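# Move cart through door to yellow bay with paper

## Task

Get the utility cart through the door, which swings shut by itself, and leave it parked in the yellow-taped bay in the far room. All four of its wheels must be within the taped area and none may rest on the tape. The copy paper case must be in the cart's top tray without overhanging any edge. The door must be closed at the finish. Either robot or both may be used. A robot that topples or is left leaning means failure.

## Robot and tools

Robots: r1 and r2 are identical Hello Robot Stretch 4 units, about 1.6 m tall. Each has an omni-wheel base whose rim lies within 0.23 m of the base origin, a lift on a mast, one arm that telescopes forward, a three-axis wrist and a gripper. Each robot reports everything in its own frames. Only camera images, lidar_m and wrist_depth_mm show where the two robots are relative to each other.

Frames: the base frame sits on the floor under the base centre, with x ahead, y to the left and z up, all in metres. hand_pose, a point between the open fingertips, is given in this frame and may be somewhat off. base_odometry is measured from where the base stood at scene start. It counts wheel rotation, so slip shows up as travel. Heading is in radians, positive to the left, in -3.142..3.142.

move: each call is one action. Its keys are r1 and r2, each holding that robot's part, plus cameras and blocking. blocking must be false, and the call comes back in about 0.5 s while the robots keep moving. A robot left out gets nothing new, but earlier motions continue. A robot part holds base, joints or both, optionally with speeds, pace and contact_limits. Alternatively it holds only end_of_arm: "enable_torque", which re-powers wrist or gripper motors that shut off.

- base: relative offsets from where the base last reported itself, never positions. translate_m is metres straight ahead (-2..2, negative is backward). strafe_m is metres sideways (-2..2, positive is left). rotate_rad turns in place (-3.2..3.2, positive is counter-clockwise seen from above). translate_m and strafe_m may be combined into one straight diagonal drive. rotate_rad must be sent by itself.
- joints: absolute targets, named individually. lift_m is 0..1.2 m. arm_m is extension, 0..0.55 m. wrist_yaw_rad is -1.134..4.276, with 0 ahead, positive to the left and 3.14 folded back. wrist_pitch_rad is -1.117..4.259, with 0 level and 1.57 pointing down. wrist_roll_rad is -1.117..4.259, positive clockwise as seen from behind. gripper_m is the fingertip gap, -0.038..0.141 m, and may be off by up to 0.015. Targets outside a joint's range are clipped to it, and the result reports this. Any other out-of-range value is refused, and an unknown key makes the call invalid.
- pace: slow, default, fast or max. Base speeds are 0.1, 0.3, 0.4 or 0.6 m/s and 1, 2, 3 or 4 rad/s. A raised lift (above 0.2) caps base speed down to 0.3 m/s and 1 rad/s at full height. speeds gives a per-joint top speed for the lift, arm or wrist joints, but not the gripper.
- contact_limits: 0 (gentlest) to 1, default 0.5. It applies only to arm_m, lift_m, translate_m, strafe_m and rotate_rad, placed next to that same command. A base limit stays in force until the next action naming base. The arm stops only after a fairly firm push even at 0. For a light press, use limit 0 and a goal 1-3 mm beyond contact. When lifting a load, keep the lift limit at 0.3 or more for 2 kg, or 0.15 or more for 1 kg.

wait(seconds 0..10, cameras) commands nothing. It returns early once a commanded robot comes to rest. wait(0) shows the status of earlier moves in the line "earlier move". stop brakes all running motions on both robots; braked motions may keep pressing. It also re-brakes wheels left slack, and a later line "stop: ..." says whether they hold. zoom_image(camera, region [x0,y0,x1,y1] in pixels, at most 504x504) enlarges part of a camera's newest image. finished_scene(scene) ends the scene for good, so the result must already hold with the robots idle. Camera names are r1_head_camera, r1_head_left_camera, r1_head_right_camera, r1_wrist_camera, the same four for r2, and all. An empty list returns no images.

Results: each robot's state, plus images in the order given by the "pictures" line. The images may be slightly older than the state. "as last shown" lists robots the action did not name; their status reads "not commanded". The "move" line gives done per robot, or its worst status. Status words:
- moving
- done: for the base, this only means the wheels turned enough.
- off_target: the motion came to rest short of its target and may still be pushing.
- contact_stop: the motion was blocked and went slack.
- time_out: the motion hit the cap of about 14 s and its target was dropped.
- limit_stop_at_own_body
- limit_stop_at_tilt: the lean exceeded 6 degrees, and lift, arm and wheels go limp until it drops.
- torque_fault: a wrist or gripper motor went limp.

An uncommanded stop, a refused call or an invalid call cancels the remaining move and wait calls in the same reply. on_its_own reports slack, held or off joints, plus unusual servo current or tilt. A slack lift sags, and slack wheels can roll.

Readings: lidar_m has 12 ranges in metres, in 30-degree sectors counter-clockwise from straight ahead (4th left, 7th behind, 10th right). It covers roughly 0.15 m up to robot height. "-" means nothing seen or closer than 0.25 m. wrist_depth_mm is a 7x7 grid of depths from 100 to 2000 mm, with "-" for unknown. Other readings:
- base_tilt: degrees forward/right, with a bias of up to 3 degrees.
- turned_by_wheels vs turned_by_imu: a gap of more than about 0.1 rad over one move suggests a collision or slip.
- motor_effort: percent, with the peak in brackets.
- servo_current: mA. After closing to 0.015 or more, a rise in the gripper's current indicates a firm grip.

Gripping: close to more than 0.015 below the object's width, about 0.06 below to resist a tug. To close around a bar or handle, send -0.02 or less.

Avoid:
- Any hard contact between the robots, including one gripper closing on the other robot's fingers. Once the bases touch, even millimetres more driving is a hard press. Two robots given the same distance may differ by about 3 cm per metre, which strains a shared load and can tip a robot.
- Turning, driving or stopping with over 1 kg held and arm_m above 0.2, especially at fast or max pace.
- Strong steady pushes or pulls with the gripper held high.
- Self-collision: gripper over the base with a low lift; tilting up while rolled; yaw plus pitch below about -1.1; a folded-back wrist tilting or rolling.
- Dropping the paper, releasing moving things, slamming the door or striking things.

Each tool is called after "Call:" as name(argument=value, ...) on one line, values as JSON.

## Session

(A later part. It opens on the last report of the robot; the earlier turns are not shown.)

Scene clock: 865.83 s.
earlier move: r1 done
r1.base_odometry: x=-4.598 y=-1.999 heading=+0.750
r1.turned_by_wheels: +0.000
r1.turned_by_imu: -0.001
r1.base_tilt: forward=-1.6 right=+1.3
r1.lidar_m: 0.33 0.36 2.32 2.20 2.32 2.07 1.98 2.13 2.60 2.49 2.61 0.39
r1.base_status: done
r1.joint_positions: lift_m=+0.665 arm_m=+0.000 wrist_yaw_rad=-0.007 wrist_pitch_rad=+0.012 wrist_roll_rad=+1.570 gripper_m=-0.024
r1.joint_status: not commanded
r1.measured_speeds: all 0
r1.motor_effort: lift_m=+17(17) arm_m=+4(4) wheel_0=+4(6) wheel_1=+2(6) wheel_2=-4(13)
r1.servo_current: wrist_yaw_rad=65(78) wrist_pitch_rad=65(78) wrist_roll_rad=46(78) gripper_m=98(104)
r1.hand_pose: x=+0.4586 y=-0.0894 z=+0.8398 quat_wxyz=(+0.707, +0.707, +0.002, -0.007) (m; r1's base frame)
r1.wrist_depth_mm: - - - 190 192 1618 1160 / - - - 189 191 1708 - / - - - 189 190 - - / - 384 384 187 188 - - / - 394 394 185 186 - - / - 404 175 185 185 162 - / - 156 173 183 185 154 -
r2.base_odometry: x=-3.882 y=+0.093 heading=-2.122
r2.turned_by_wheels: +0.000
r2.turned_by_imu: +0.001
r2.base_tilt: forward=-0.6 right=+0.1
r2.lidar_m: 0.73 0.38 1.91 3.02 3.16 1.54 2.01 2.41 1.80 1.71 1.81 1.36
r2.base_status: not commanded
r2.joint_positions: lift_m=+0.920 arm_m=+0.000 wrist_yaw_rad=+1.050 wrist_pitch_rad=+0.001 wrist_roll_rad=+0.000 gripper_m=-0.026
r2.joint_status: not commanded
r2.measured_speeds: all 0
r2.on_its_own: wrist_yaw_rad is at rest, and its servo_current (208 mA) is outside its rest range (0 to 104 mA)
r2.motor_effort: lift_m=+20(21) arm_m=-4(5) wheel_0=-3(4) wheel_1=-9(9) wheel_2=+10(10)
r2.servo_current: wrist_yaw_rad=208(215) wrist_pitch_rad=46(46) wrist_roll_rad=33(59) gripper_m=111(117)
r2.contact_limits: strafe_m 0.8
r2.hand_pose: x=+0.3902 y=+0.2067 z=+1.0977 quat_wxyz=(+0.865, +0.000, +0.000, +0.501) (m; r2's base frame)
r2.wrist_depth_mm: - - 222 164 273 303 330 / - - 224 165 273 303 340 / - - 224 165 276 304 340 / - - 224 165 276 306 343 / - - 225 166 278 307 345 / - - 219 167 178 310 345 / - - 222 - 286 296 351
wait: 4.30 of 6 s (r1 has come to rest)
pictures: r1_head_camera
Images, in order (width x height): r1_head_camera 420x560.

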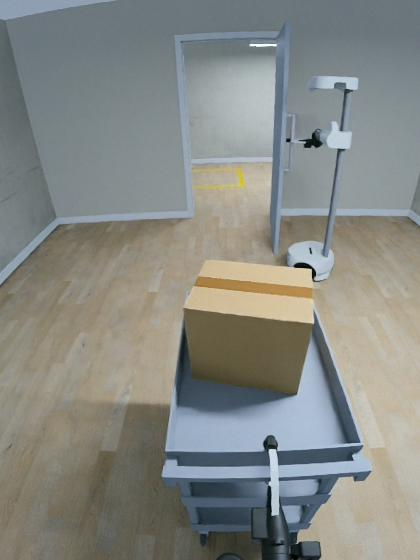

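Call:
move(r1={"base":{"translate_m":0.35,"strafe_m":-0.01},"pace":"slow"}, blocking=false, cameras=[])

Call:
wait(seconds=6, cameras=["r1_head_camera"])

Scene clock: 870.90 s.
move: r1 moving
r1.base_odometry: x=-4.589 y=-1.991 heading=+0.750
r1.turned_by_wheels: +0.000
r1.turned_by_imu: -0.001
r1.base_tilt: forward=-1.6 right=+1.3
r1.lidar_m: 0.31 0.36 2.30 2.19 2.31 2.10 2.01 2.11 2.59 2.50 2.58 0.38
r1.base_status: translate_m moving; strafe_m moving
r1.joint_positions: lift_m=+0.665 arm_m=+0.000 wrist_yaw_rad=-0.007 wrist_pitch_rad=+0.012 wrist_roll_rad=+1.570 gripper_m=-0.024
r1.joint_status: not commanded
r1.measured_speeds: translate_m=+0.048 strafe_m=-0.001 rotate_rad=+0.000 lift_m=+0.000 arm_m=+0.000 wrist_yaw_rad=+0.000 wrist_pitch_rad=+0.000 wrist_roll_rad=+0.000
r1.motor_effort: lift_m=+17(17) arm_m=+4(4) wheel_0=+5(7) wheel_1=+4(5) wheel_2=-10(11)
r1.servo_current: wrist_yaw_rad=39(72) wrist_pitch_rad=59(72) wrist_roll_rad=39(65) gripper_m=98(104)
r1.hand_pose: x=+0.4586 y=-0.0894 z=+0.8398 quat_wxyz=(+0.707, +0.707, +0.002, -0.007) (m; r1's base frame)
r1.wrist_depth_mm: - - - 190 192 1661 1160 / - - - 190 191 1708 - / - - - 188 189 - - / - 384 384 187 188 - - / - 394 394 186 187 - - / - 402 175 183 185 163 - / - 156 173 183 185 154 -
r2.base_odometry: x=-3.882 y=+0.093 heading=-2.122
r2.turned_by_wheels: +0.000
r2.turned_by_imu: +0.000
r2.base_tilt: forward=-0.5 right=+0.0
r2.lidar_m: 0.74 0.38 1.96 3.01 3.15 1.51 1.99 2.44 1.80 1.72 1.79 1.37
r2.base_status: not commanded
r2.joint_positions: lift_m=+0.920 arm_m=+0.000 wrist_yaw_rad=+1.050 wrist_pitch_rad=+0.001 wrist_roll_rad=+0.000 gripper_m=-0.026
r2.joint_status: not commanded
r2.measured_speeds: all 0
r2.motor_effort: lift_m=+21(21) arm_m=-4(5) wheel_0=-4(4) wheel_1=-9(9) wheel_2=+10(10)
r2.servo_current: wrist_yaw_rad=195(208) wrist_pitch_rad=33(39) wrist_roll_rad=46(52) gripper_m=111(111)
r2.contact_limits: strafe_m 0.8
r2.hand_pose: x=+0.3902 y=+0.2067 z=+1.0977 quat_wxyz=(+0.865, +0.000, +0.000, +0.501) (m; r2's base frame)
r2.wrist_depth_mm: - - 224 164 273 301 332 / - - 223 166 276 303 340 / - - 224 165 276 304 342 / - - 225 166 278 306 343 / - - 225 166 277 307 343 / - - 218 167 178 310 347 / - - 222 - 287 296 349
pictures: none
No camera images: "cameras" was empty.

Scene clock: 875.17 s.
earlier move: r1 done
r1.base_odometry: x=-4.336 y=-1.768 heading=+0.750
r1.turned_by_wheels: +0.000
r1.turned_by_imu: -0.002
r1.base_tilt: forward=-1.6 right=+1.3
r1.lidar_m: 0.35 0.37 2.34 2.22 2.34 2.45 2.34 2.48 2.60 2.48 2.57 0.39
r1.base_status: done
r1.joint_positions: lift_m=+0.665 arm_m=+0.000 wrist_yaw_rad=-0.007 wrist_pitch_rad=+0.012 wrist_roll_rad=+1.570 gripper_m=-0.024
r1.joint_status: not commanded
r1.measured_speeds: all 0
r1.motor_effort: lift_m=+17(17) arm_m=+4(4) wheel_0=+1(7) wheel_1=+1(6) wheel_2=-7(11)
r1.servo_current: wrist_yaw_rad=59(85) wrist_pitch_rad=65(72) wrist_roll_rad=46(65) gripper_m=91(104)
r1.hand_pose: x=+0.4586 y=-0.0894 z=+0.8398 quat_wxyz=(+0.708, +0.707, +0.002, -0.007) (m; r1's base frame)
r1.wrist_depth_mm: - - - 186 187 1618 1182 / - - - 186 187 1661 - / - - 399 186 186 - - / - 382 382 185 186 - - / - 394 397 183 186 - - / - 407 176 184 185 160 - / - 156 172 184 185 154 -
r2.base_odometry: x=-3.882 y=+0.093 heading=-2.122
r2.turned_by_wheels: +0.000
r2.turned_by_imu: +0.001
r2.base_tilt: forward=-0.7 right=+0.0
r2.lidar_m: 0.70 0.37 1.93 3.02 3.18 1.20 - 2.40 1.78 1.72 1.81 1.35
r2.base_status: not commanded
r2.joint_positions: lift_m=+0.920 arm_m=+0.000 wrist_yaw_rad=+1.050 wrist_pitch_rad=+0.001 wrist_roll_rad=+0.000 gripper_m=-0.026
r2.joint_status: not commanded
r2.measured_speeds: all 0
r2.on_its_own: wrist_yaw_rad is at rest, and its servo_current (202 mA) is outside its rest range (0 to 104 mA)
r2.motor_effort: lift_m=+21(21) arm_m=-4(5) wheel_0=-3(4) wheel_1=-9(9) wheel_2=+10(10)
r2.servo_current: wrist_yaw_rad=202(215) wrist_pitch_rad=46(52) wrist_roll_rad=46(59) gripper_m=117(124)
r2.contact_limits: strafe_m 0.8
r2.hand_pose: x=+0.3902 y=+0.2067 z=+1.0977 quat_wxyz=(+0.865, +0.000, +0.000, +0.501) (m; r2's base frame)
r2.wrist_depth_mm: - - 222 164 272 301 332 / - - 224 165 274 304 340 / - - 224 165 276 304 342 / - - 225 165 277 304 343 / - - 225 167 279 309 343 / - - 219 167 178 310 349 / - - 221 - 285 294 353
wait: 4.27 of 6 s (r1 has come to rest)
pictures: r1_head_camera
Images, in order (width x height): r1_head_camera 420x560.

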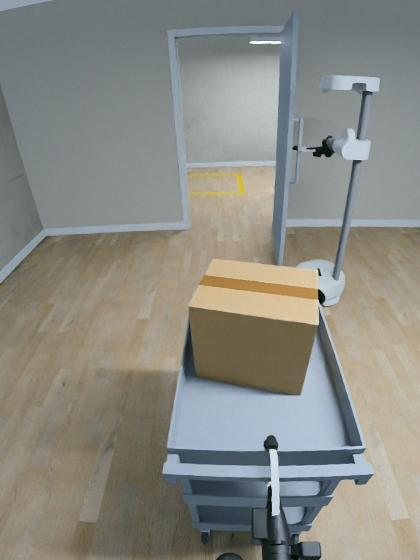

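Call:
move(r1={"base":{"translate_m":0.2,"strafe_m":-0.06},"pace":"slow"}, blocking=false, cameras=[])

Call:
wait(seconds=6, cameras=["r1_head_camera"])

Scene clock: 885.93 s.
move: r1 moving
r1.base_odometry: x=-4.324 y=-1.763 heading=+0.750
r1.turned_by_wheels: +0.000
r1.turned_by_imu: +0.000
r1.base_tilt: forward=-1.6 right=+1.3
r1.lidar_m: 0.33 0.35 2.36 2.19 2.31 2.47 2.36 2.47 2.61 2.48 2.59 0.37
r1.base_status: translate_m moving; strafe_m moving
r1.joint_positions: lift_m=+0.665 arm_m=+0.000 wrist_yaw_rad=-0.007 wrist_pitch_rad=+0.012 wrist_roll_rad=+1.570 gripper_m=-0.024
r1.joint_status: not commanded
r1.measured_speeds: translate_m=+0.047 strafe_m=-0.014 rotate_rad=+0.000 lift_m=+0.000 arm_m=+0.000 wrist_yaw_rad=+0.000 wrist_pitch_rad=+0.000 wrist_roll_rad=+0.000
r1.motor_effort: lift_m=+17(17) arm_m=+4(4) wheel_0=+6(6) wheel_1=+2(2) wheel_2=-9(13)
r1.servo_current: wrist_yaw_rad=52(72) wrist_pitch_rad=72(72) wrist_roll_rad=33(65) gripper_m=91(98)
r1.hand_pose: x=+0.4586 y=-0.0894 z=+0.8398 quat_wxyz=(+0.708, +0.707, +0.002, -0.007) (m; r1's base frame)
r1.wrist_depth_mm: - - - 186 186 1661 1182 / - - - 185 186 1661 - / - 580 399 184 185 - - / - 382 382 185 185 - - / - 392 394 184 185 - - / - 404 176 184 185 163 - / - 157 171 183 185 157 -
r2.base_odometry: x=-3.882 y=+0.093 heading=-2.122
r2.turned_by_wheels: +0.000
r2.turned_by_imu: +0.000
r2.base_tilt: forward=-0.6 right=+0.1
r2.lidar_m: 0.71 0.39 1.95 3.03 3.19 1.16 - 2.41 1.79 1.70 1.82 1.37
r2.base_status: not commanded
r2.joint_positions: lift_m=+0.920 arm_m=+0.000 wrist_yaw_rad=+1.050 wrist_pitch_rad=+0.001 wrist_roll_rad=+0.000 gripper_m=-0.026
r2.joint_status: not commanded
r2.measured_speeds: all 0
r2.motor_effort: lift_m=+21(21) arm_m=-5(5) wheel_0=-4(4) wheel_1=-9(9) wheel_2=+10(10)
r2.servo_current: wrist_yaw_rad=195(215) wrist_pitch_rad=46(46) wrist_roll_rad=52(52) gripper_m=111(117)
r2.contact_limits: strafe_m 0.8
r2.hand_pose: x=+0.3902 y=+0.2067 z=+1.0977 quat_wxyz=(+0.865, +0.000, +0.000, +0.501) (m; r2's base frame)
r2.wrist_depth_mm: - - 222 164 273 303 332 / - - 223 166 273 303 342 / - - 224 165 277 304 342 / - - 225 166 277 307 342 / - - 226 166 278 307 345 / - - 218 167 178 309 349 / - - 222 - 286 296 349
pictures: none
No camera images: "cameras" was empty.

Scene clock: 888.77 s.
earlier move: r1 done
r1.base_odometry: x=-4.149 y=-1.676 heading=+0.751
r1.turned_by_wheels: +0.001
r1.turned_by_imu: +0.001
r1.base_tilt: forward=-1.6 right=+1.2
r1.lidar_m: 0.35 0.37 2.42 2.29 2.33 2.64 2.56 2.65 2.53 2.43 2.50 0.39
r1.base_status: done
r1.joint_positions: lift_m=+0.665 arm_m=+0.000 wrist_yaw_rad=-0.002 wrist_pitch_rad=+0.012 wrist_roll_rad=+1.570 gripper_m=-0.024
r1.joint_status: not commanded
r1.measured_speeds: all 0
r1.motor_effort: lift_m=+17(17) arm_m=+4(4) wheel_0=+6(11) wheel_1=+4(7) wheel_2=-2(13)
r1.servo_current: wrist_yaw_rad=39(72) wrist_pitch_rad=65(78) wrist_roll_rad=59(72) gripper_m=98(104)
r1.hand_pose: x=+0.4591 y=-0.0880 z=+0.8398 quat_wxyz=(+0.708, +0.707, +0.004, -0.005) (m; r1's base frame)
r1.wrist_depth_mm: - - 121 181 182 1499 1182 / - - 122 182 183 1499 - / - 469 121 183 184 - - / - 379 122 183 185 - - / - 397 402 183 185 - - / - 407 176 183 185 163 - / - 156 173 184 186 158 -
r2.base_odometry: x=-3.882 y=+0.093 heading=-2.122
r2.turned_by_wheels: +0.000
r2.turned_by_imu: +0.000
r2.base_tilt: forward=-0.6 right=+0.1
r2.lidar_m: 0.72 0.36 1.94 3.01 3.16 0.98 - 2.40 1.80 1.70 1.81 1.35
r2.base_status: not commanded
r2.joint_positions: lift_m=+0.920 arm_m=+0.000 wrist_yaw_rad=+1.050 wrist_pitch_rad=+0.001 wrist_roll_rad=+0.000 gripper_m=-0.026
r2.joint_status: not commanded
r2.measured_speeds: all 0
r2.on_its_own: wrist_yaw_rad is at rest, and its servo_current (195 mA) is outside its rest range (0 to 104 mA)
r2.motor_effort: lift_m=+20(21) arm_m=-4(5) wheel_0=-4(4) wheel_1=-9(9) wheel_2=+10(10)
r2.servo_current: wrist_yaw_rad=195(215) wrist_pitch_rad=39(52) wrist_roll_rad=39(59) gripper_m=104(117)
r2.contact_limits: strafe_m 0.8
r2.hand_pose: x=+0.3902 y=+0.2067 z=+1.0977 quat_wxyz=(+0.865, +0.000, +0.000, +0.501) (m; r2's base frame)
r2.wrist_depth_mm: - - 223 164 273 304 332 / - - 223 166 274 304 340 / - - 224 165 276 304 343 / - - 226 165 278 306 343 / - - 226 166 278 307 343 / - - 217 166 178 309 347 / - - 223 - 286 296 351
wait: 2.83 of 6 s (r1 has come to rest)
pictures: r1_head_camera
Images, in order (width x height): r1_head_camera 420x560.

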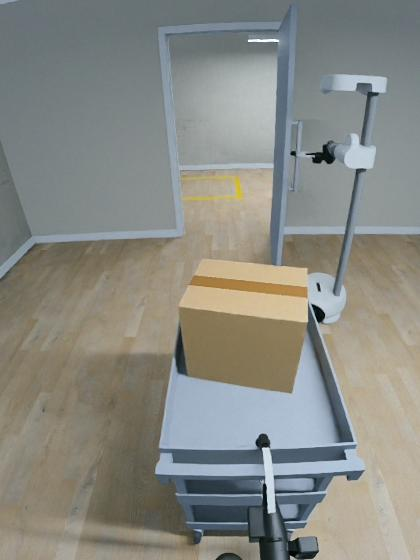

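Call:
move(r1={"base":{"strafe_m":-0.13},"pace":"slow"}, blocking=false, cameras=[])

Call:
wait(seconds=5, cameras=[])

Call:
move(r1={"base":{"rotate_rad":0.15},"pace":"slow"}, blocking=false, cameras=[])

Call:
wait(seconds=4, cameras=["r1_head_camera"])

Call:
move(r1={"base":{"translate_m":0.25},"pace":"slow"}, blocking=false, cameras=[])

Call:
wait(seconds=6, cameras=["r1_head_camera"])

Scene clock: 903.57 s.
move: r1 moving
r1.base_odometry: x=-4.139 y=-1.686 heading=+0.751
r1.turned_by_wheels: +0.000
r1.turned_by_imu: +0.000
r1.base_tilt: forward=-1.6 right=+1.3
r1.lidar_m: 0.35 0.37 2.42 2.32 2.38 2.63 2.55 2.70 2.51 2.40 2.51 0.39
r1.base_status: strafe_m moving
r1.joint_positions: lift_m=+0.665 arm_m=+0.000 wrist_yaw_rad=+0.001 wrist_pitch_rad=+0.012 wrist_roll_rad=+1.570 gripper_m=-0.024
r1.joint_status: not commanded
r1.measured_speeds: translate_m=-0.001 strafe_m=-0.057 rotate_rad=+0.003 lift_m=+0.000 arm_m=+0.000 wrist_yaw_rad=+0.005 wrist_pitch_rad=+0.000 wrist_roll_rad=+0.000
r1.motor_effort: lift_m=+17(17) arm_m=+4(4) wheel_0=+14(14) wheel_1=-5(7) wheel_2=+1(2)
r1.servo_current: wrist_yaw_rad=46(72) wrist_pitch_rad=72(78) wrist_roll_rad=46(72) gripper_m=91(98)
r1.hand_pose: x=+0.4594 y=-0.0871 z=+0.8398 quat_wxyz=(+0.708, +0.707, +0.005, -0.004) (m; r1's base frame)
r1.wrist_depth_mm: - - 122 182 183 1464 1205 / - - 122 183 183 1499 - / - 517 122 183 184 - - / - 382 379 184 185 - - / - 394 394 184 185 - - / - 410 177 184 185 165 - / - 151 172 184 186 157 -
r2.base_odometry: x=-3.882 y=+0.093 heading=-2.122
r2.turned_by_wheels: +0.000
r2.turned_by_imu: +0.000
r2.base_tilt: forward=-0.6 right=+0.1
r2.lidar_m: 0.70 0.37 1.92 3.02 3.17 0.97 - 2.43 1.80 1.72 1.81 1.35
r2.base_status: not commanded
r2.joint_positions: lift_m=+0.920 arm_m=+0.000 wrist_yaw_rad=+1.050 wrist_pitch_rad=+0.001 wrist_roll_rad=+0.000 gripper_m=-0.026
r2.joint_status: not commanded
r2.measured_speeds: all 0
r2.motor_effort: lift_m=+21(21) arm_m=-4(5) wheel_0=-4(4) wheel_1=-9(9) wheel_2=+10(10)
r2.servo_current: wrist_yaw_rad=195(208) wrist_pitch_rad=39(46) wrist_roll_rad=26(59) gripper_m=111(111)
r2.contact_limits: strafe_m 0.8
r2.hand_pose: x=+0.3902 y=+0.2067 z=+1.0977 quat_wxyz=(+0.865, +0.000, +0.000, +0.501) (m; r2's base frame)
r2.wrist_depth_mm: - - 223 165 273 303 332 / - - 224 166 273 303 342 / - - 224 165 274 304 342 / - - 224 165 274 307 343 / - - 226 166 279 309 343 / - - 218 167 178 309 347 / - - 222 - 286 296 349
pictures: none
No camera images: "cameras" was empty.

Scene clock: 905.50 s.
earlier move: r1 done
r1.base_odometry: x=-4.060 y=-1.771 heading=+0.751
r1.turned_by_wheels: +0.000
r1.turned_by_imu: +0.000
r1.base_tilt: forward=-1.6 right=+1.3
r1.lidar_m: 0.33 0.31 2.52 2.43 2.51 2.65 2.55 2.69 2.35 2.30 2.37 0.41
r1.base_status: done
r1.joint_positions: lift_m=+0.665 arm_m=+0.000 wrist_yaw_rad=+0.006 wrist_pitch_rad=+0.012 wrist_roll_rad=+1.570 gripper_m=-0.024
r1.joint_status: not commanded
r1.measured_speeds: all 0
r1.motor_effort: lift_m=+17(17) arm_m=-4(4) wheel_0=+4(14) wheel_1=-3(7) wheel_2=+5(6)
r1.servo_current: wrist_yaw_rad=52(72) wrist_pitch_rad=72(78) wrist_roll_rad=65(72) gripper_m=98(104)
r1.hand_pose: x=+0.4598 y=-0.0858 z=+0.8398 quat_wxyz=(+0.708, +0.707, +0.006, -0.002) (m; r1's base frame)
r1.wrist_depth_mm: - - - 212 215 1464 1118 / - - 1430 206 208 1499 1182 / - - - 200 202 1618 - / - 488 445 195 197 - - / - 392 392 191 192 - - / - 389 176 186 187 166 - / - 163 173 182 182 154 -
r2.base_odometry: x=-3.882 y=+0.093 heading=-2.122
r2.turned_by_wheels: +0.000
r2.turned_by_imu: +0.000
r2.base_tilt: forward=-0.6 right=+0.0
r2.lidar_m: 0.72 0.36 1.97 3.02 3.17 0.94 1.39 2.39 1.79 1.74 1.81 1.36
r2.base_status: not commanded
r2.joint_positions: lift_m=+0.920 arm_m=+0.000 wrist_yaw_rad=+1.050 wrist_pitch_rad=+0.001 wrist_roll_rad=+0.000 gripper_m=-0.026
r2.joint_status: not commanded
r2.measured_speeds: all 0
r2.on_its_own: wrist_yaw_rad is at rest, and its servo_current (208 mA) is outside its rest range (0 to 104 mA)
r2.motor_effort: lift_m=+20(21) arm_m=-4(5) wheel_0=-4(4) wheel_1=-9(9) wheel_2=+10(10)
r2.servo_current: wrist_yaw_rad=208(215) wrist_pitch_rad=39(46) wrist_roll_rad=46(59) gripper_m=104(117)
r2.contact_limits: strafe_m 0.8
r2.hand_pose: x=+0.3902 y=+0.2067 z=+1.0977 quat_wxyz=(+0.865, +0.000, +0.000, +0.501) (m; r2's base frame)
r2.wrist_depth_mm: - - 222 164 272 303 332 / - - 224 166 276 303 340 / - - 224 165 274 306 343 / - - 224 166 277 307 342 / - - 226 166 278 307 343 / - - 218 167 178 312 347 / - - 222 - 286 296 351
wait: 1.93 of 5 s (r1 has come to rest)
pictures: none
No camera images: "cameras" was empty.

Scene clock: 906.00 s.
move: r1 moving
r1.base_odometry: x=-4.060 y=-1.771 heading=+0.863
r1.turned_by_wheels: +0.112
r1.turned_by_imu: +0.112
r1.base_tilt: forward=-1.6 right=+1.2
r1.lidar_m: 0.34 0.35 2.49 2.42 2.58 2.59 2.54 2.80 2.34 2.29 2.49 0.40
r1.base_status: rotate_rad moving
r1.joint_positions: lift_m=+0.665 arm_m=+0.000 wrist_yaw_rad=-0.005 wrist_pitch_rad=+0.012 wrist_roll_rad=+1.570 gripper_m=-0.024
r1.joint_status: not commanded
r1.measured_speeds: translate_m=-0.001 strafe_m=+0.001 rotate_rad=+0.292 lift_m=+0.000 arm_m=+0.000 wrist_yaw_rad=-0.003 wrist_pitch_rad=+0.000 wrist_roll_rad=+0.000
r1.motor_effort: lift_m=+17(17) arm_m=-1(4) wheel_0=-10(10) wheel_1=-2(7) wheel_2=-7(7)
r1.servo_current: wrist_yaw_rad=59(59) wrist_pitch_rad=72(72) wrist_roll_rad=33(59) gripper_m=91(98)
r1.hand_pose: x=+0.4588 y=-0.0888 z=+0.8398 quat_wxyz=(+0.708, +0.707, +0.003, -0.006) (m; r1's base frame)
r1.wrist_depth_mm: - - - 203 205 1499 1160 / - - - 199 200 1499 1205 / - - - 195 198 1618 - / - 387 389 191 193 - - / - 392 394 189 189 - - / - 394 175 185 186 166 - / - 153 172 182 183 160 -
r2.base_odometry: x=-3.882 y=+0.093 heading=-2.122
r2.turned_by_wheels: +0.000
r2.turned_by_imu: +0.000
r2.base_tilt: forward=-0.6 right=+0.0
r2.lidar_m: 0.72 0.39 1.92 3.01 3.17 0.97 1.41 2.40 1.79 1.71 1.80 1.37
r2.base_status: not commanded
r2.joint_positions: lift_m=+0.920 arm_m=+0.000 wrist_yaw_rad=+1.050 wrist_pitch_rad=+0.001 wrist_roll_rad=+0.000 gripper_m=-0.026
r2.joint_status: not commanded
r2.measured_speeds: all 0
r2.motor_effort: lift_m=+21(21) arm_m=-5(5) wheel_0=-4(4) wheel_1=-9(9) wheel_2=+10(10)
r2.servo_current: wrist_yaw_rad=195(208) wrist_pitch_rad=46(46) wrist_roll_rad=46(59) gripper_m=117(117)
r2.contact_limits: strafe_m 0.8
r2.hand_pose: x=+0.3902 y=+0.2067 z=+1.0977 quat_wxyz=(+0.865, +0.000, +0.000, +0.501) (m; r2's base frame)
r2.wrist_depth_mm: - - 223 164 274 304 332 / - - 222 165 273 303 342 / - - 224 165 274 303 340 / - - 225 165 277 306 343 / - - 226 166 277 306 345 / - - 219 167 177 310 345 / - - 222 - 283 294 351
pictures: none
No camera images: "cameras" was empty.

Scene clock: 906.57 s.
earlier move: r1 done
r1.base_odometry: x=-4.060 y=-1.771 heading=+0.900
r1.turned_by_wheels: +0.037
r1.turned_by_imu: +0.037
r1.base_tilt: forward=-1.6 right=+1.3
r1.lidar_m: 0.34 0.36 2.46 2.41 2.67 2.58 2.54 2.84 2.30 2.29 2.51 0.39
r1.base_status: done
r1.joint_positions: lift_m=+0.665 arm_m=+0.000 wrist_yaw_rad=-0.005 wrist_pitch_rad=+0.012 wrist_roll_rad=+1.570 gripper_m=-0.024
r1.joint_status: not commanded
r1.measured_speeds: all 0
r1.motor_effort: lift_m=+17(17) arm_m=+4(4) wheel_0=-6(10) wheel_1=-4(7) wheel_2=-5(7)
r1.servo_current: wrist_yaw_rad=59(78) wrist_pitch_rad=72(72) wrist_roll_rad=46(59) gripper_m=98(104)
r1.hand_pose: x=+0.4588 y=-0.0888 z=+0.8398 quat_wxyz=(+0.708, +0.707, +0.003, -0.006) (m; r1's base frame)
r1.wrist_depth_mm: - - 1366 188 189 1397 1182 / - - - 187 189 1464 - / - - 469 187 187 - - / - 384 384 185 187 - - / - 392 394 185 186 - - / - 402 176 184 185 163 - / - 157 174 183 185 157 -
r2.base_odometry: x=-3.882 y=+0.093 heading=-2.122
r2.turned_by_wheels: +0.000
r2.turned_by_imu: +0.000
r2.base_tilt: forward=-0.6 right=+0.0
r2.lidar_m: 0.70 0.39 1.93 3.02 3.19 0.96 1.47 2.39 1.77 1.69 1.80 1.36
r2.base_status: not commanded
r2.joint_positions: lift_m=+0.920 arm_m=+0.000 wrist_yaw_rad=+1.050 wrist_pitch_rad=+0.001 wrist_roll_rad=+0.000 gripper_m=-0.026
r2.joint_status: not commanded
r2.measured_speeds: all 0
r2.on_its_own: wrist_yaw_rad is at rest, and its servo_current (195 mA) is outside its rest range (0 to 104 mA)
r2.motor_effort: lift_m=+20(21) arm_m=-5(5) wheel_0=-4(4) wheel_1=-9(9) wheel_2=+10(10)
r2.servo_current: wrist_yaw_rad=195(208) wrist_pitch_rad=33(52) wrist_roll_rad=52(59) gripper_m=111(117)
r2.contact_limits: strafe_m 0.8
r2.hand_pose: x=+0.3902 y=+0.2067 z=+1.0977 quat_wxyz=(+0.865, +0.000, +0.000, +0.501) (m; r2's base frame)
r2.wrist_depth_mm: - - 222 164 273 304 334 / - - 224 166 274 303 338 / - - 224 165 276 303 340 / - - 224 165 278 306 343 / - - 226 166 277 307 347 / - - 218 166 178 310 347 / - - 222 - 286 297 351
wait: 0.57 of 4 s (r1 has come to rest)
pictures: r1_head_camera
Images, in order (width x height): r1_head_camera 420x560.

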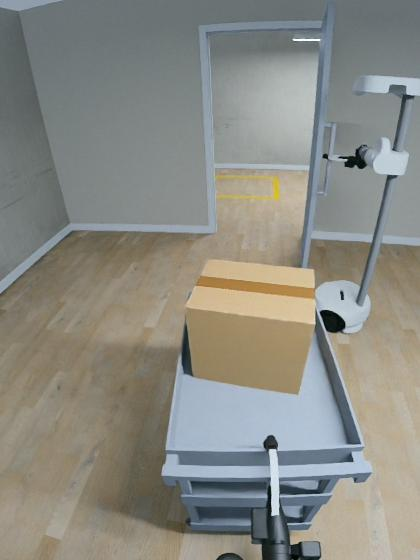

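Scene clock: 907.07 s.
move: r1 moving
r1.base_odometry: x=-4.052 y=-1.761 heading=+0.900
r1.turned_by_wheels: +0.000
r1.turned_by_imu: +0.000
r1.base_tilt: forward=-1.6 right=+1.3
r1.lidar_m: 0.37 0.37 2.46 2.42 2.68 2.59 2.56 2.83 2.30 2.30 2.52 0.38
r1.base_status: translate_m moving
r1.joint_positions: lift_m=+0.665 arm_m=+0.000 wrist_yaw_rad=-0.005 wrist_pitch_rad=+0.012 wrist_roll_rad=+1.570 gripper_m=-0.024
r1.joint_status: not commanded
r1.measured_speeds: translate_m=+0.048 strafe_m=+0.000 rotate_rad=+0.000 lift_m=+0.000 arm_m=+0.000 wrist_yaw_rad=+0.000 wrist_pitch_rad=+0.000 wrist_roll_rad=+0.000
r1.motor_effort: lift_m=+17(17) arm_m=+4(4) wheel_0=+5(5) wheel_1=+4(6) wheel_2=-13(13)
r1.servo_current: wrist_yaw_rad=59(65) wrist_pitch_rad=72(72) wrist_roll_rad=52(59) gripper_m=85(98)
r1.hand_pose: x=+0.4588 y=-0.0888 z=+0.8398 quat_wxyz=(+0.708, +0.707, +0.003, -0.006) (m; r1's base frame)
r1.wrist_depth_mm: - 1430 1366 188 189 1430 1160 / - - - 187 188 1499 - / - - 466 186 188 - - / - 387 382 186 187 - - / - 394 394 185 186 - - / - 404 176 184 185 163 - / - 157 173 183 184 157 -
r2.base_odometry: x=-3.882 y=+0.093 heading=-2.122
r2.turned_by_wheels: +0.000
r2.turned_by_imu: +0.000
r2.base_tilt: forward=-0.7 right=+0.0
r2.lidar_m: 0.71 0.37 1.95 3.02 3.17 0.96 1.49 2.40 1.78 1.71 1.83 1.33
r2.base_status: not commanded
r2.joint_positions: lift_m=+0.920 arm_m=+0.000 wrist_yaw_rad=+1.050 wrist_pitch_rad=+0.001 wrist_roll_rad=+0.000 gripper_m=-0.026
r2.joint_status: not commanded
r2.measured_speeds: all 0
r2.motor_effort: lift_m=+20(21) arm_m=-4(5) wheel_0=-4(4) wheel_1=-9(9) wheel_2=+10(10)
r2.servo_current: wrist_yaw_rad=195(215) wrist_pitch_rad=46(46) wrist_roll_rad=46(59) gripper_m=111(111)
r2.contact_limits: strafe_m 0.8
r2.hand_pose: x=+0.3902 y=+0.2067 z=+1.0977 quat_wxyz=(+0.865, +0.000, +0.000, +0.501) (m; r2's base frame)
r2.wrist_depth_mm: - - 223 164 272 301 334 / - - 223 166 273 304 340 / - - 224 164 276 306 342 / - - 225 166 277 304 342 / - - 226 166 278 309 343 / - - 218 166 178 312 347 / - - 222 - 285 294 351
pictures: none
No camera images: "cameras" was empty.

Scene clock: 910.37 s.
earlier move: r1 done
r1.base_odometry: x=-3.904 y=-1.575 heading=+0.900
r1.turned_by_wheels: +0.000
r1.turned_by_imu: -0.002
r1.base_tilt: forward=-1.6 right=+1.3
r1.lidar_m: 0.32 0.36 2.42 2.39 2.60 2.83 2.79 2.95 2.35 2.34 2.55 0.38
r1.base_status: done
r1.joint_positions: lift_m=+0.665 arm_m=+0.000 wrist_yaw_rad=-0.006 wrist_pitch_rad=+0.012 wrist_roll_rad=+1.570 gripper_m=-0.024
r1.joint_status: not commanded
r1.measured_speeds: all 0
r1.motor_effort: lift_m=+17(17) arm_m=+4(4) wheel_0=-1(6) wheel_1=+3(6) wheel_2=-6(14)
r1.servo_current: wrist_yaw_rad=72(85) wrist_pitch_rad=65(78) wrist_roll_rad=46(72) gripper_m=91(104)
r1.hand_pose: x=+0.4587 y=-0.0891 z=+0.8398 quat_wxyz=(+0.708, +0.707, +0.002, -0.006) (m; r1's base frame)
r1.wrist_depth_mm: - - 1308 187 189 1255 1160 / - - - 186 187 1366 - / - - - 186 186 - - / - 387 384 185 186 - - / - 394 397 185 186 - - / - 407 176 184 185 163 - / - 157 173 183 185 157 -
r2.base_odometry: x=-3.882 y=+0.093 heading=-2.122
r2.turned_by_wheels: +0.000
r2.turned_by_imu: +0.000
r2.base_tilt: forward=-0.6 right=+0.0
r2.lidar_m: 0.71 0.35 1.93 3.03 0.91 0.76 - 2.39 1.79 1.71 1.79 1.35
r2.base_status: not commanded
r2.joint_positions: lift_m=+0.920 arm_m=+0.000 wrist_yaw_rad=+1.050 wrist_pitch_rad=+0.001 wrist_roll_rad=+0.000 gripper_m=-0.026
r2.joint_status: not commanded
r2.measured_speeds: all 0
r2.on_its_own: wrist_yaw_rad is at rest, and its servo_current (208 mA) is outside its rest range (0 to 104 mA)
r2.motor_effort: lift_m=+21(21) arm_m=-4(5) wheel_0=-4(4) wheel_1=-9(9) wheel_2=+10(10)
r2.servo_current: wrist_yaw_rad=208(215) wrist_pitch_rad=39(52) wrist_roll_rad=46(65) gripper_m=111(117)
r2.contact_limits: strafe_m 0.8
r2.hand_pose: x=+0.3902 y=+0.2067 z=+1.0977 quat_wxyz=(+0.865, +0.000, +0.000, +0.501) (m; r2's base frame)
r2.wrist_depth_mm: - - 222 164 273 303 332 / - - 223 166 274 304 342 / - - 224 165 276 306 342 / - - 225 166 277 306 343 / - - 226 166 277 307 345 / - - 218 167 178 310 349 / - - 221 - 286 296 351
wait: 3.30 of 6 s (r1 has come to rest)
pictures: r1_head_camera
Images, in order (width x height): r1_head_camera 420x560.

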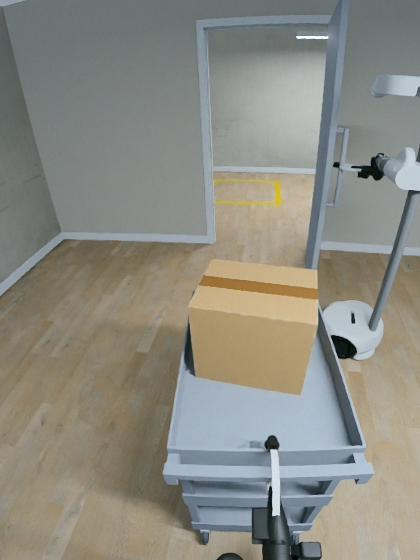

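Call:
move(r1={"base":{"translate_m":0.25},"pace":"slow"}, blocking=false, cameras=[])

Call:
wait(seconds=5, cameras=[])

Call:
move(r1={"base":{"strafe_m":0.14},"pace":"slow"}, blocking=false, cameras=[])

Call:
wait(seconds=5, cameras=["r1_head_camera"])

Call:
move(r1={"base":{"rotate_rad":-0.13},"pace":"slow"}, blocking=false, cameras=[])

Call:
wait(seconds=4, cameras=["r1_head_camera","r2_head_left_camera"])

Scene clock: 927.63 s.
move: r1 moving
r1.base_odometry: x=-3.897 y=-1.566 heading=+0.899
r1.turned_by_wheels: -0.001
r1.turned_by_imu: -0.001
r1.base_tilt: forward=-1.6 right=+1.3
r1.lidar_m: 0.33 0.35 2.42 2.38 2.58 2.85 2.80 2.92 2.38 2.34 2.57 0.39
r1.base_status: translate_m moving
r1.joint_positions: lift_m=+0.665 arm_m=+0.000 wrist_yaw_rad=-0.006 wrist_pitch_rad=+0.012 wrist_roll_rad=+1.570 gripper_m=-0.024
r1.joint_status: not commanded
r1.measured_speeds: translate_m=+0.048 strafe_m=+0.000 rotate_rad=+0.000 lift_m=+0.000 arm_m=+0.000 wrist_yaw_rad=+0.000 wrist_pitch_rad=+0.000 wrist_roll_rad=+0.000
r1.motor_effort: lift_m=+17(17) arm_m=+4(4) wheel_0=+0(3) wheel_1=+4(7) wheel_2=-12(13)
r1.servo_current: wrist_yaw_rad=59(65) wrist_pitch_rad=65(72) wrist_roll_rad=59(59) gripper_m=98(104)
r1.hand_pose: x=+0.4587 y=-0.0893 z=+0.8398 quat_wxyz=(+0.708, +0.707, +0.002, -0.007) (m; r1's base frame)
r1.wrist_depth_mm: - - 1281 187 189 1229 1182 / - - - 186 189 1336 - / - - - 185 187 - - / - 384 379 185 187 - - / - 394 397 184 186 - - / - 404 176 184 185 163 - / - 157 174 183 185 157 -
r2.base_odometry: x=-3.882 y=+0.093 heading=-2.122
r2.turned_by_wheels: +0.000
r2.turned_by_imu: +0.000
r2.base_tilt: forward=-0.6 right=+0.0
r2.lidar_m: 0.73 0.39 1.93 3.01 0.88 0.74 - 2.43 1.80 1.72 1.83 1.35
r2.base_status: not commanded
r2.joint_positions: lift_m=+0.920 arm_m=+0.000 wrist_yaw_rad=+1.050 wrist_pitch_rad=+0.001 wrist_roll_rad=+0.000 gripper_m=-0.026
r2.joint_status: not commanded
r2.measured_speeds: all 0
r2.motor_effort: lift_m=+21(21) arm_m=-4(5) wheel_0=-4(4) wheel_1=-9(9) wheel_2=+10(10)
r2.servo_current: wrist_yaw_rad=202(202) wrist_pitch_rad=39(39) wrist_roll_rad=52(52) gripper_m=104(117)
r2.contact_limits: strafe_m 0.8
r2.hand_pose: x=+0.3902 y=+0.2067 z=+1.0977 quat_wxyz=(+0.865, +0.000, +0.000, +0.501) (m; r2's base frame)
r2.wrist_depth_mm: - - 222 164 272 303 334 / - - 223 166 273 306 338 / - - 224 165 274 306 340 / - - 224 165 276 304 342 / - - 225 166 278 309 343 / - - 218 167 178 309 347 / - - 221 - 287 296 349
pictures: none
No camera images: "cameras" was empty.

Scene clock: 930.90 s.
earlier move: r1 done
r1.base_odometry: x=-3.749 y=-1.380 heading=+0.899
r1.turned_by_wheels: +0.000
r1.turned_by_imu: -0.002
r1.base_tilt: forward=-1.6 right=+1.3
r1.lidar_m: 0.35 0.36 2.37 2.34 2.57 3.08 3.02 2.99 2.38 2.35 2.60 0.38
r1.base_status: done
r1.joint_positions: lift_m=+0.665 arm_m=+0.000 wrist_yaw_rad=-0.007 wrist_pitch_rad=+0.012 wrist_roll_rad=+1.570 gripper_m=-0.024
r1.joint_status: not commanded
r1.measured_speeds: all 0
r1.motor_effort: lift_m=+17(17) arm_m=+4(4) wheel_0=-4(5) wheel_1=+0(7) wheel_2=-5(13)
r1.servo_current: wrist_yaw_rad=59(78) wrist_pitch_rad=65(78) wrist_roll_rad=39(72) gripper_m=91(104)
r1.hand_pose: x=+0.4587 y=-0.0893 z=+0.8398 quat_wxyz=(+0.708, +0.707, +0.002, -0.007) (m; r1's base frame)
r1.wrist_depth_mm: - - - 185 186 1205 1042 / - - - 184 186 1618 - / - 544 377 185 185 - - / - 382 379 185 185 - - / - 394 397 184 186 - - / - 407 176 184 186 160 - / - 156 171 183 185 154 -
r2.base_odometry: x=-3.882 y=+0.093 heading=-2.122
r2.turned_by_wheels: +0.000
r2.turned_by_imu: +0.000
r2.base_tilt: forward=-0.6 right=+0.0
r2.lidar_m: 0.72 0.36 1.95 3.02 0.58 0.64 - 2.37 1.76 1.72 1.78 1.36
r2.base_status: not commanded
r2.joint_positions: lift_m=+0.920 arm_m=+0.000 wrist_yaw_rad=+1.050 wrist_pitch_rad=+0.001 wrist_roll_rad=+0.000 gripper_m=-0.026
r2.joint_status: not commanded
r2.measured_speeds: all 0
r2.on_its_own: wrist_yaw_rad is at rest, and its servo_current (189 mA) is outside its rest range (0 to 104 mA)
r2.motor_effort: lift_m=+21(21) arm_m=-4(5) wheel_0=-3(4) wheel_1=-9(9) wheel_2=+10(10)
r2.servo_current: wrist_yaw_rad=189(215) wrist_pitch_rad=39(46) wrist_roll_rad=46(65) gripper_m=111(117)
r2.contact_limits: strafe_m 0.8
r2.hand_pose: x=+0.3902 y=+0.2067 z=+1.0977 quat_wxyz=(+0.865, +0.000, +0.000, +0.501) (m; r2's base frame)
r2.wrist_depth_mm: - - 223 164 273 301 334 / - - 222 166 274 303 340 / - - 223 165 274 304 342 / - - 225 165 276 304 342 / - - 224 166 279 307 347 / - - 219 167 177 309 351 / - - 221 - 286 296 351
wait: 3.27 of 5 s (r1 has come to rest)
pictures: none
No camera images: "cameras" was empty.

Scene clock: 931.40 s.
move: r1 moving
r1.base_odometry: x=-3.760 y=-1.371 heading=+0.898
r1.turned_by_wheels: -0.001
r1.turned_by_imu: -0.001
r1.base_tilt: forward=-1.6 right=+1.3
r1.lidar_m: 0.33 0.37 2.35 2.33 2.56 3.07 3.02 3.01 2.42 2.39 2.59 0.38
r1.base_status: strafe_m moving
r1.joint_positions: lift_m=+0.665 arm_m=+0.000 wrist_yaw_rad=-0.007 wrist_pitch_rad=+0.012 wrist_roll_rad=+1.570 gripper_m=-0.024
r1.joint_status: not commanded
r1.measured_speeds: translate_m=+0.001 strafe_m=+0.056 rotate_rad=-0.004 lift_m=+0.000 arm_m=+0.000 wrist_yaw_rad=+0.000 wrist_pitch_rad=+0.000 wrist_roll_rad=+0.000
r1.motor_effort: lift_m=+17(17) arm_m=+4(4) wheel_0=-13(15) wheel_1=+3(6) wheel_2=-3(5)
r1.servo_current: wrist_yaw_rad=59(78) wrist_pitch_rad=65(72) wrist_roll_rad=33(59) gripper_m=98(104)
r1.hand_pose: x=+0.4586 y=-0.0895 z=+0.8398 quat_wxyz=(+0.708, +0.707, +0.002, -0.007) (m; r1's base frame)
r1.wrist_depth_mm: - - 122 183 184 1205 1060 / - - - 183 183 1618 - / - 459 377 183 185 - - / - 382 379 183 185 - - / - 397 399 184 185 - - / - 410 176 184 185 160 - / - 156 174 184 185 157 -
r2.base_odometry: x=-3.882 y=+0.093 heading=-2.122
r2.turned_by_wheels: +0.000
r2.turned_by_imu: +0.000
r2.base_tilt: forward=-0.6 right=+0.1
r2.lidar_m: 0.71 0.36 1.92 3.04 0.57 0.63 - 2.38 1.77 1.72 1.81 1.36
r2.base_status: not commanded
r2.joint_positions: lift_m=+0.920 arm_m=+0.000 wrist_yaw_rad=+1.050 wrist_pitch_rad=+0.001 wrist_roll_rad=+0.000 gripper_m=-0.026
r2.joint_status: not commanded
r2.measured_speeds: all 0
r2.motor_effort: lift_m=+20(21) arm_m=-4(5) wheel_0=-3(4) wheel_1=-9(9) wheel_2=+10(10)
r2.servo_current: wrist_yaw_rad=208(208) wrist_pitch_rad=33(46) wrist_roll_rad=46(52) gripper_m=111(111)
r2.contact_limits: strafe_m 0.8
r2.hand_pose: x=+0.3902 y=+0.2067 z=+1.0977 quat_wxyz=(+0.865, +0.000, +0.000, +0.501) (m; r2's base frame)
r2.wrist_depth_mm: - - 223 164 273 303 332 / - - 223 166 273 303 338 / - - 224 165 274 304 340 / - - 225 166 277 306 343 / - - 226 166 278 306 343 / - - 219 167 178 309 347 / - - 221 - 286 294 351
pictures: none
No camera images: "cameras" was empty.

Scene clock: 933.43 s.
earlier move: r1 done
r1.base_odometry: x=-3.858 y=-1.292 heading=+0.898
r1.turned_by_wheels: +0.001
r1.turned_by_imu: +0.000
r1.base_tilt: forward=-1.5 right=+1.3
r1.lidar_m: 0.36 0.41 2.26 2.21 2.40 3.06 3.02 3.19 2.54 2.51 2.75 0.37
r1.base_status: done
r1.joint_positions: lift_m=+0.665 arm_m=+0.000 wrist_yaw_rad=-0.007 wrist_pitch_rad=+0.012 wrist_roll_rad=+1.569 gripper_m=-0.024
r1.joint_status: not commanded
r1.measured_speeds: all 0
r1.motor_effort: lift_m=+17(17) arm_m=-4(4) wheel_0=-8(15) wheel_1=+1(6) wheel_2=+0(5)
r1.servo_current: wrist_yaw_rad=65(78) wrist_pitch_rad=65(78) wrist_roll_rad=46(65) gripper_m=98(104)
r1.hand_pose: x=+0.4586 y=-0.0896 z=+0.8398 quat_wxyz=(+0.708, +0.706, +0.002, -0.007) (m; r1's base frame)
r1.wrist_depth_mm: - - 101 156 158 - - / - 351 103 162 163 - - / 370 366 107 167 169 - - / - 389 110 172 174 - - / - 418 114 179 180 - - / - 442 119 184 186 161 - / - 158 122 190 191 488 -
r2.base_odometry: x=-3.882 y=+0.093 heading=-2.122
r2.turned_by_wheels: +0.000
r2.turned_by_imu: +0.000
r2.base_tilt: forward=-0.6 right=+0.0
r2.lidar_m: 0.74 0.37 1.94 3.01 0.63 0.66 - 2.43 1.80 1.73 1.83 1.36
r2.base_status: not commanded
r2.joint_positions: lift_m=+0.920 arm_m=+0.000 wrist_yaw_rad=+1.050 wrist_pitch_rad=+0.001 wrist_roll_rad=+0.000 gripper_m=-0.026
r2.joint_status: not commanded
r2.measured_speeds: all 0
r2.on_its_own: wrist_yaw_rad is at rest, and its servo_current (195 mA) is outside its rest range (0 to 104 mA)
r2.motor_effort: lift_m=+20(21) arm_m=-4(5) wheel_0=-4(4) wheel_1=-9(9) wheel_2=+10(10)
r2.servo_current: wrist_yaw_rad=195(215) wrist_pitch_rad=39(46) wrist_roll_rad=33(59) gripper_m=117(117)
r2.contact_limits: strafe_m 0.8
r2.hand_pose: x=+0.3902 y=+0.2067 z=+1.0977 quat_wxyz=(+0.865, +0.000, +0.000, +0.501) (m; r2's base frame)
r2.wrist_depth_mm: - - 223 164 273 301 332 / - - 224 165 274 303 340 / - - 224 165 274 306 342 / - - 225 165 277 306 342 / - - 226 166 277 307 347 / - - 218 167 178 312 347 / - - 221 - 286 294 353
wait: 2.03 of 5 s (r1 has come to rest)
pictures: r1_head_camera
Images, in order (width x height): r1_head_camera 420x560.

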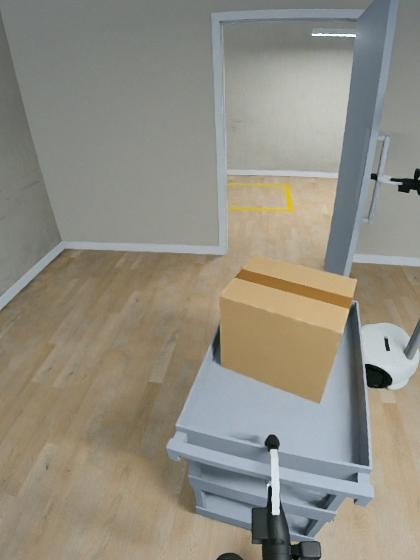

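Scene clock: 933.93 s.
move: r1 moving
r1.base_odometry: x=-3.858 y=-1.292 heading=+0.793
r1.turned_by_wheels: -0.105
r1.turned_by_imu: -0.105
r1.base_tilt: forward=-1.6 right=+1.2
r1.lidar_m: 0.36 0.40 2.28 2.22 2.33 3.13 3.05 3.21 2.58 2.50 2.62 0.37
r1.base_status: rotate_rad moving
r1.joint_positions: lift_m=+0.665 arm_m=+0.000 wrist_yaw_rad=+0.003 wrist_pitch_rad=+0.012 wrist_roll_rad=+1.569 gripper_m=-0.024
r1.joint_status: not commanded
r1.measured_speeds: translate_m=-0.002 strafe_m=-0.001 rotate_rad=-0.239 lift_m=+0.000 arm_m=+0.000 wrist_yaw_rad=+0.002 wrist_pitch_rad=+0.000 wrist_roll_rad=+0.000
r1.motor_effort: lift_m=+17(17) arm_m=-3(4) wheel_0=+7(9) wheel_1=+3(4) wheel_2=+9(9)
r1.servo_current: wrist_yaw_rad=39(65) wrist_pitch_rad=72(72) wrist_roll_rad=46(65) gripper_m=91(98)
r1.hand_pose: x=+0.4595 y=-0.0865 z=+0.8398 quat_wxyz=(+0.708, +0.706, +0.005, -0.003) (m; r1's base frame)
r1.wrist_depth_mm: - - 105 162 163 1229 - / - 462 107 166 167 - - / 368 362 111 171 172 - - / - 387 113 175 176 - - / - 410 116 179 181 - - / - 439 120 184 185 160 - / - 163 171 188 190 160 -
r2.base_odometry: x=-3.882 y=+0.093 heading=-2.122
r2.turned_by_wheels: +0.000
r2.turned_by_imu: +0.000
r2.base_tilt: forward=-0.6 right=+0.0
r2.lidar_m: 0.75 0.36 1.97 3.02 0.60 0.61 - 2.41 1.80 1.69 1.82 1.35
r2.base_status: not commanded
r2.joint_positions: lift_m=+0.920 arm_m=+0.000 wrist_yaw_rad=+1.050 wrist_pitch_rad=+0.001 wrist_roll_rad=+0.000 gripper_m=-0.026
r2.joint_status: not commanded
r2.measured_speeds: all 0
r2.motor_effort: lift_m=+20(21) arm_m=-4(5) wheel_0=-4(4) wheel_1=-9(9) wheel_2=+10(10)
r2.servo_current: wrist_yaw_rad=195(208) wrist_pitch_rad=39(52) wrist_roll_rad=46(59) gripper_m=111(117)
r2.contact_limits: strafe_m 0.8
r2.hand_pose: x=+0.3902 y=+0.2067 z=+1.0977 quat_wxyz=(+0.865, +0.000, +0.000, +0.501) (m; r2's base frame)
r2.wrist_depth_mm: - - 222 164 272 303 332 / - - 222 166 274 304 340 / - - 224 165 274 304 342 / - - 225 166 278 306 342 / - - 227 166 279 307 343 / - - 219 167 177 309 347 / - - 221 - 286 296 349
pictures: none
No camera images: "cameras" was empty.

Scene clock: 934.43 s.
earlier move: r1 done
r1.base_odometry: x=-3.858 y=-1.292 heading=+0.769
r1.turned_by_wheels: -0.024
r1.turned_by_imu: -0.024
r1.base_tilt: forward=-1.6 right=+1.3
r1.lidar_m: 0.36 0.39 2.31 2.22 2.34 3.12 3.05 3.20 2.59 2.50 2.63 0.39
r1.base_status: done
r1.joint_positions: lift_m=+0.665 arm_m=+0.000 wrist_yaw_rad=+0.003 wrist_pitch_rad=+0.012 wrist_roll_rad=+1.569 gripper_m=-0.024
r1.joint_status: not commanded
r1.measured_speeds: all 0
r1.motor_effort: lift_m=+17(17) arm_m=-4(4) wheel_0=+5(9) wheel_1=+3(4) wheel_2=+5(9)
r1.servo_current: wrist_yaw_rad=52(72) wrist_pitch_rad=65(72) wrist_roll_rad=65(65) gripper_m=91(104)
r1.hand_pose: x=+0.4595 y=-0.0865 z=+0.8398 quat_wxyz=(+0.708, +0.706, +0.005, -0.003) (m; r1's base frame)
r1.wrist_depth_mm: - - 111 169 170 1205 - / - - 113 172 173 - - / - 370 115 175 176 - - / - 382 116 178 179 - - / - 404 119 181 182 - - / - 424 121 183 186 164 - / - 157 172 186 187 156 -
r2.base_odometry: x=-3.882 y=+0.093 heading=-2.122
r2.turned_by_wheels: +0.000
r2.turned_by_imu: +0.000
r2.base_tilt: forward=-0.6 right=+0.0
r2.lidar_m: 0.72 0.38 1.94 3.02 0.62 0.64 - 2.41 1.79 1.72 1.80 1.38
r2.base_status: not commanded
r2.joint_positions: lift_m=+0.920 arm_m=+0.000 wrist_yaw_rad=+1.050 wrist_pitch_rad=+0.001 wrist_roll_rad=+0.000 gripper_m=-0.026
r2.joint_status: not commanded
r2.measured_speeds: all 0
r2.on_its_own: wrist_yaw_rad is at rest, and its servo_current (195 mA) is outside its rest range (0 to 104 mA)
r2.motor_effort: lift_m=+20(21) arm_m=-5(5) wheel_0=-4(4) wheel_1=-9(9) wheel_2=+10(10)
r2.servo_current: wrist_yaw_rad=195(215) wrist_pitch_rad=39(52) wrist_roll_rad=52(59) gripper_m=104(117)
r2.contact_limits: strafe_m 0.8
r2.hand_pose: x=+0.3902 y=+0.2067 z=+1.0977 quat_wxyz=(+0.865, +0.000, +0.000, +0.501) (m; r2's base frame)
r2.wrist_depth_mm: - - 222 164 272 303 332 / - - 223 166 273 303 340 / - - 224 165 274 304 340 / - - 224 165 277 306 343 / - - 226 166 279 307 345 / - - 218 167 178 310 345 / - - 222 - 286 296 351
wait: 0.50 of 4 s (r1 has come to rest)
pictures: r1_head_camera, r2_head_left_camera
Images, in order (width x height): r1_head_camera 420x560, r2_head_left_camera 420x672.

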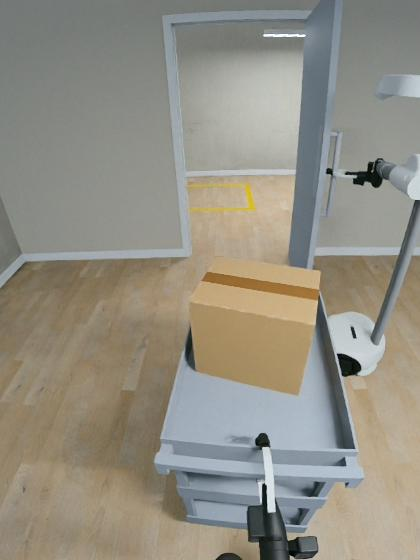

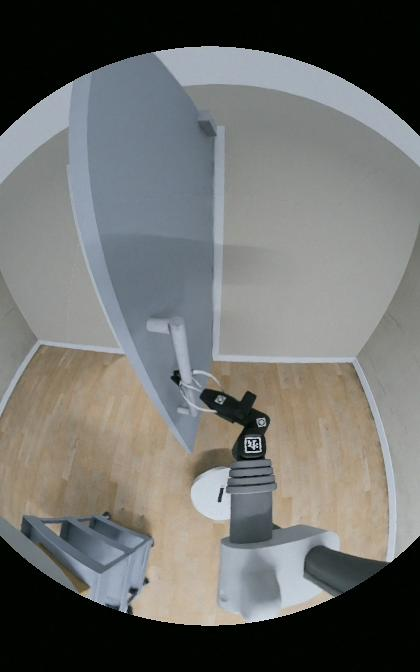

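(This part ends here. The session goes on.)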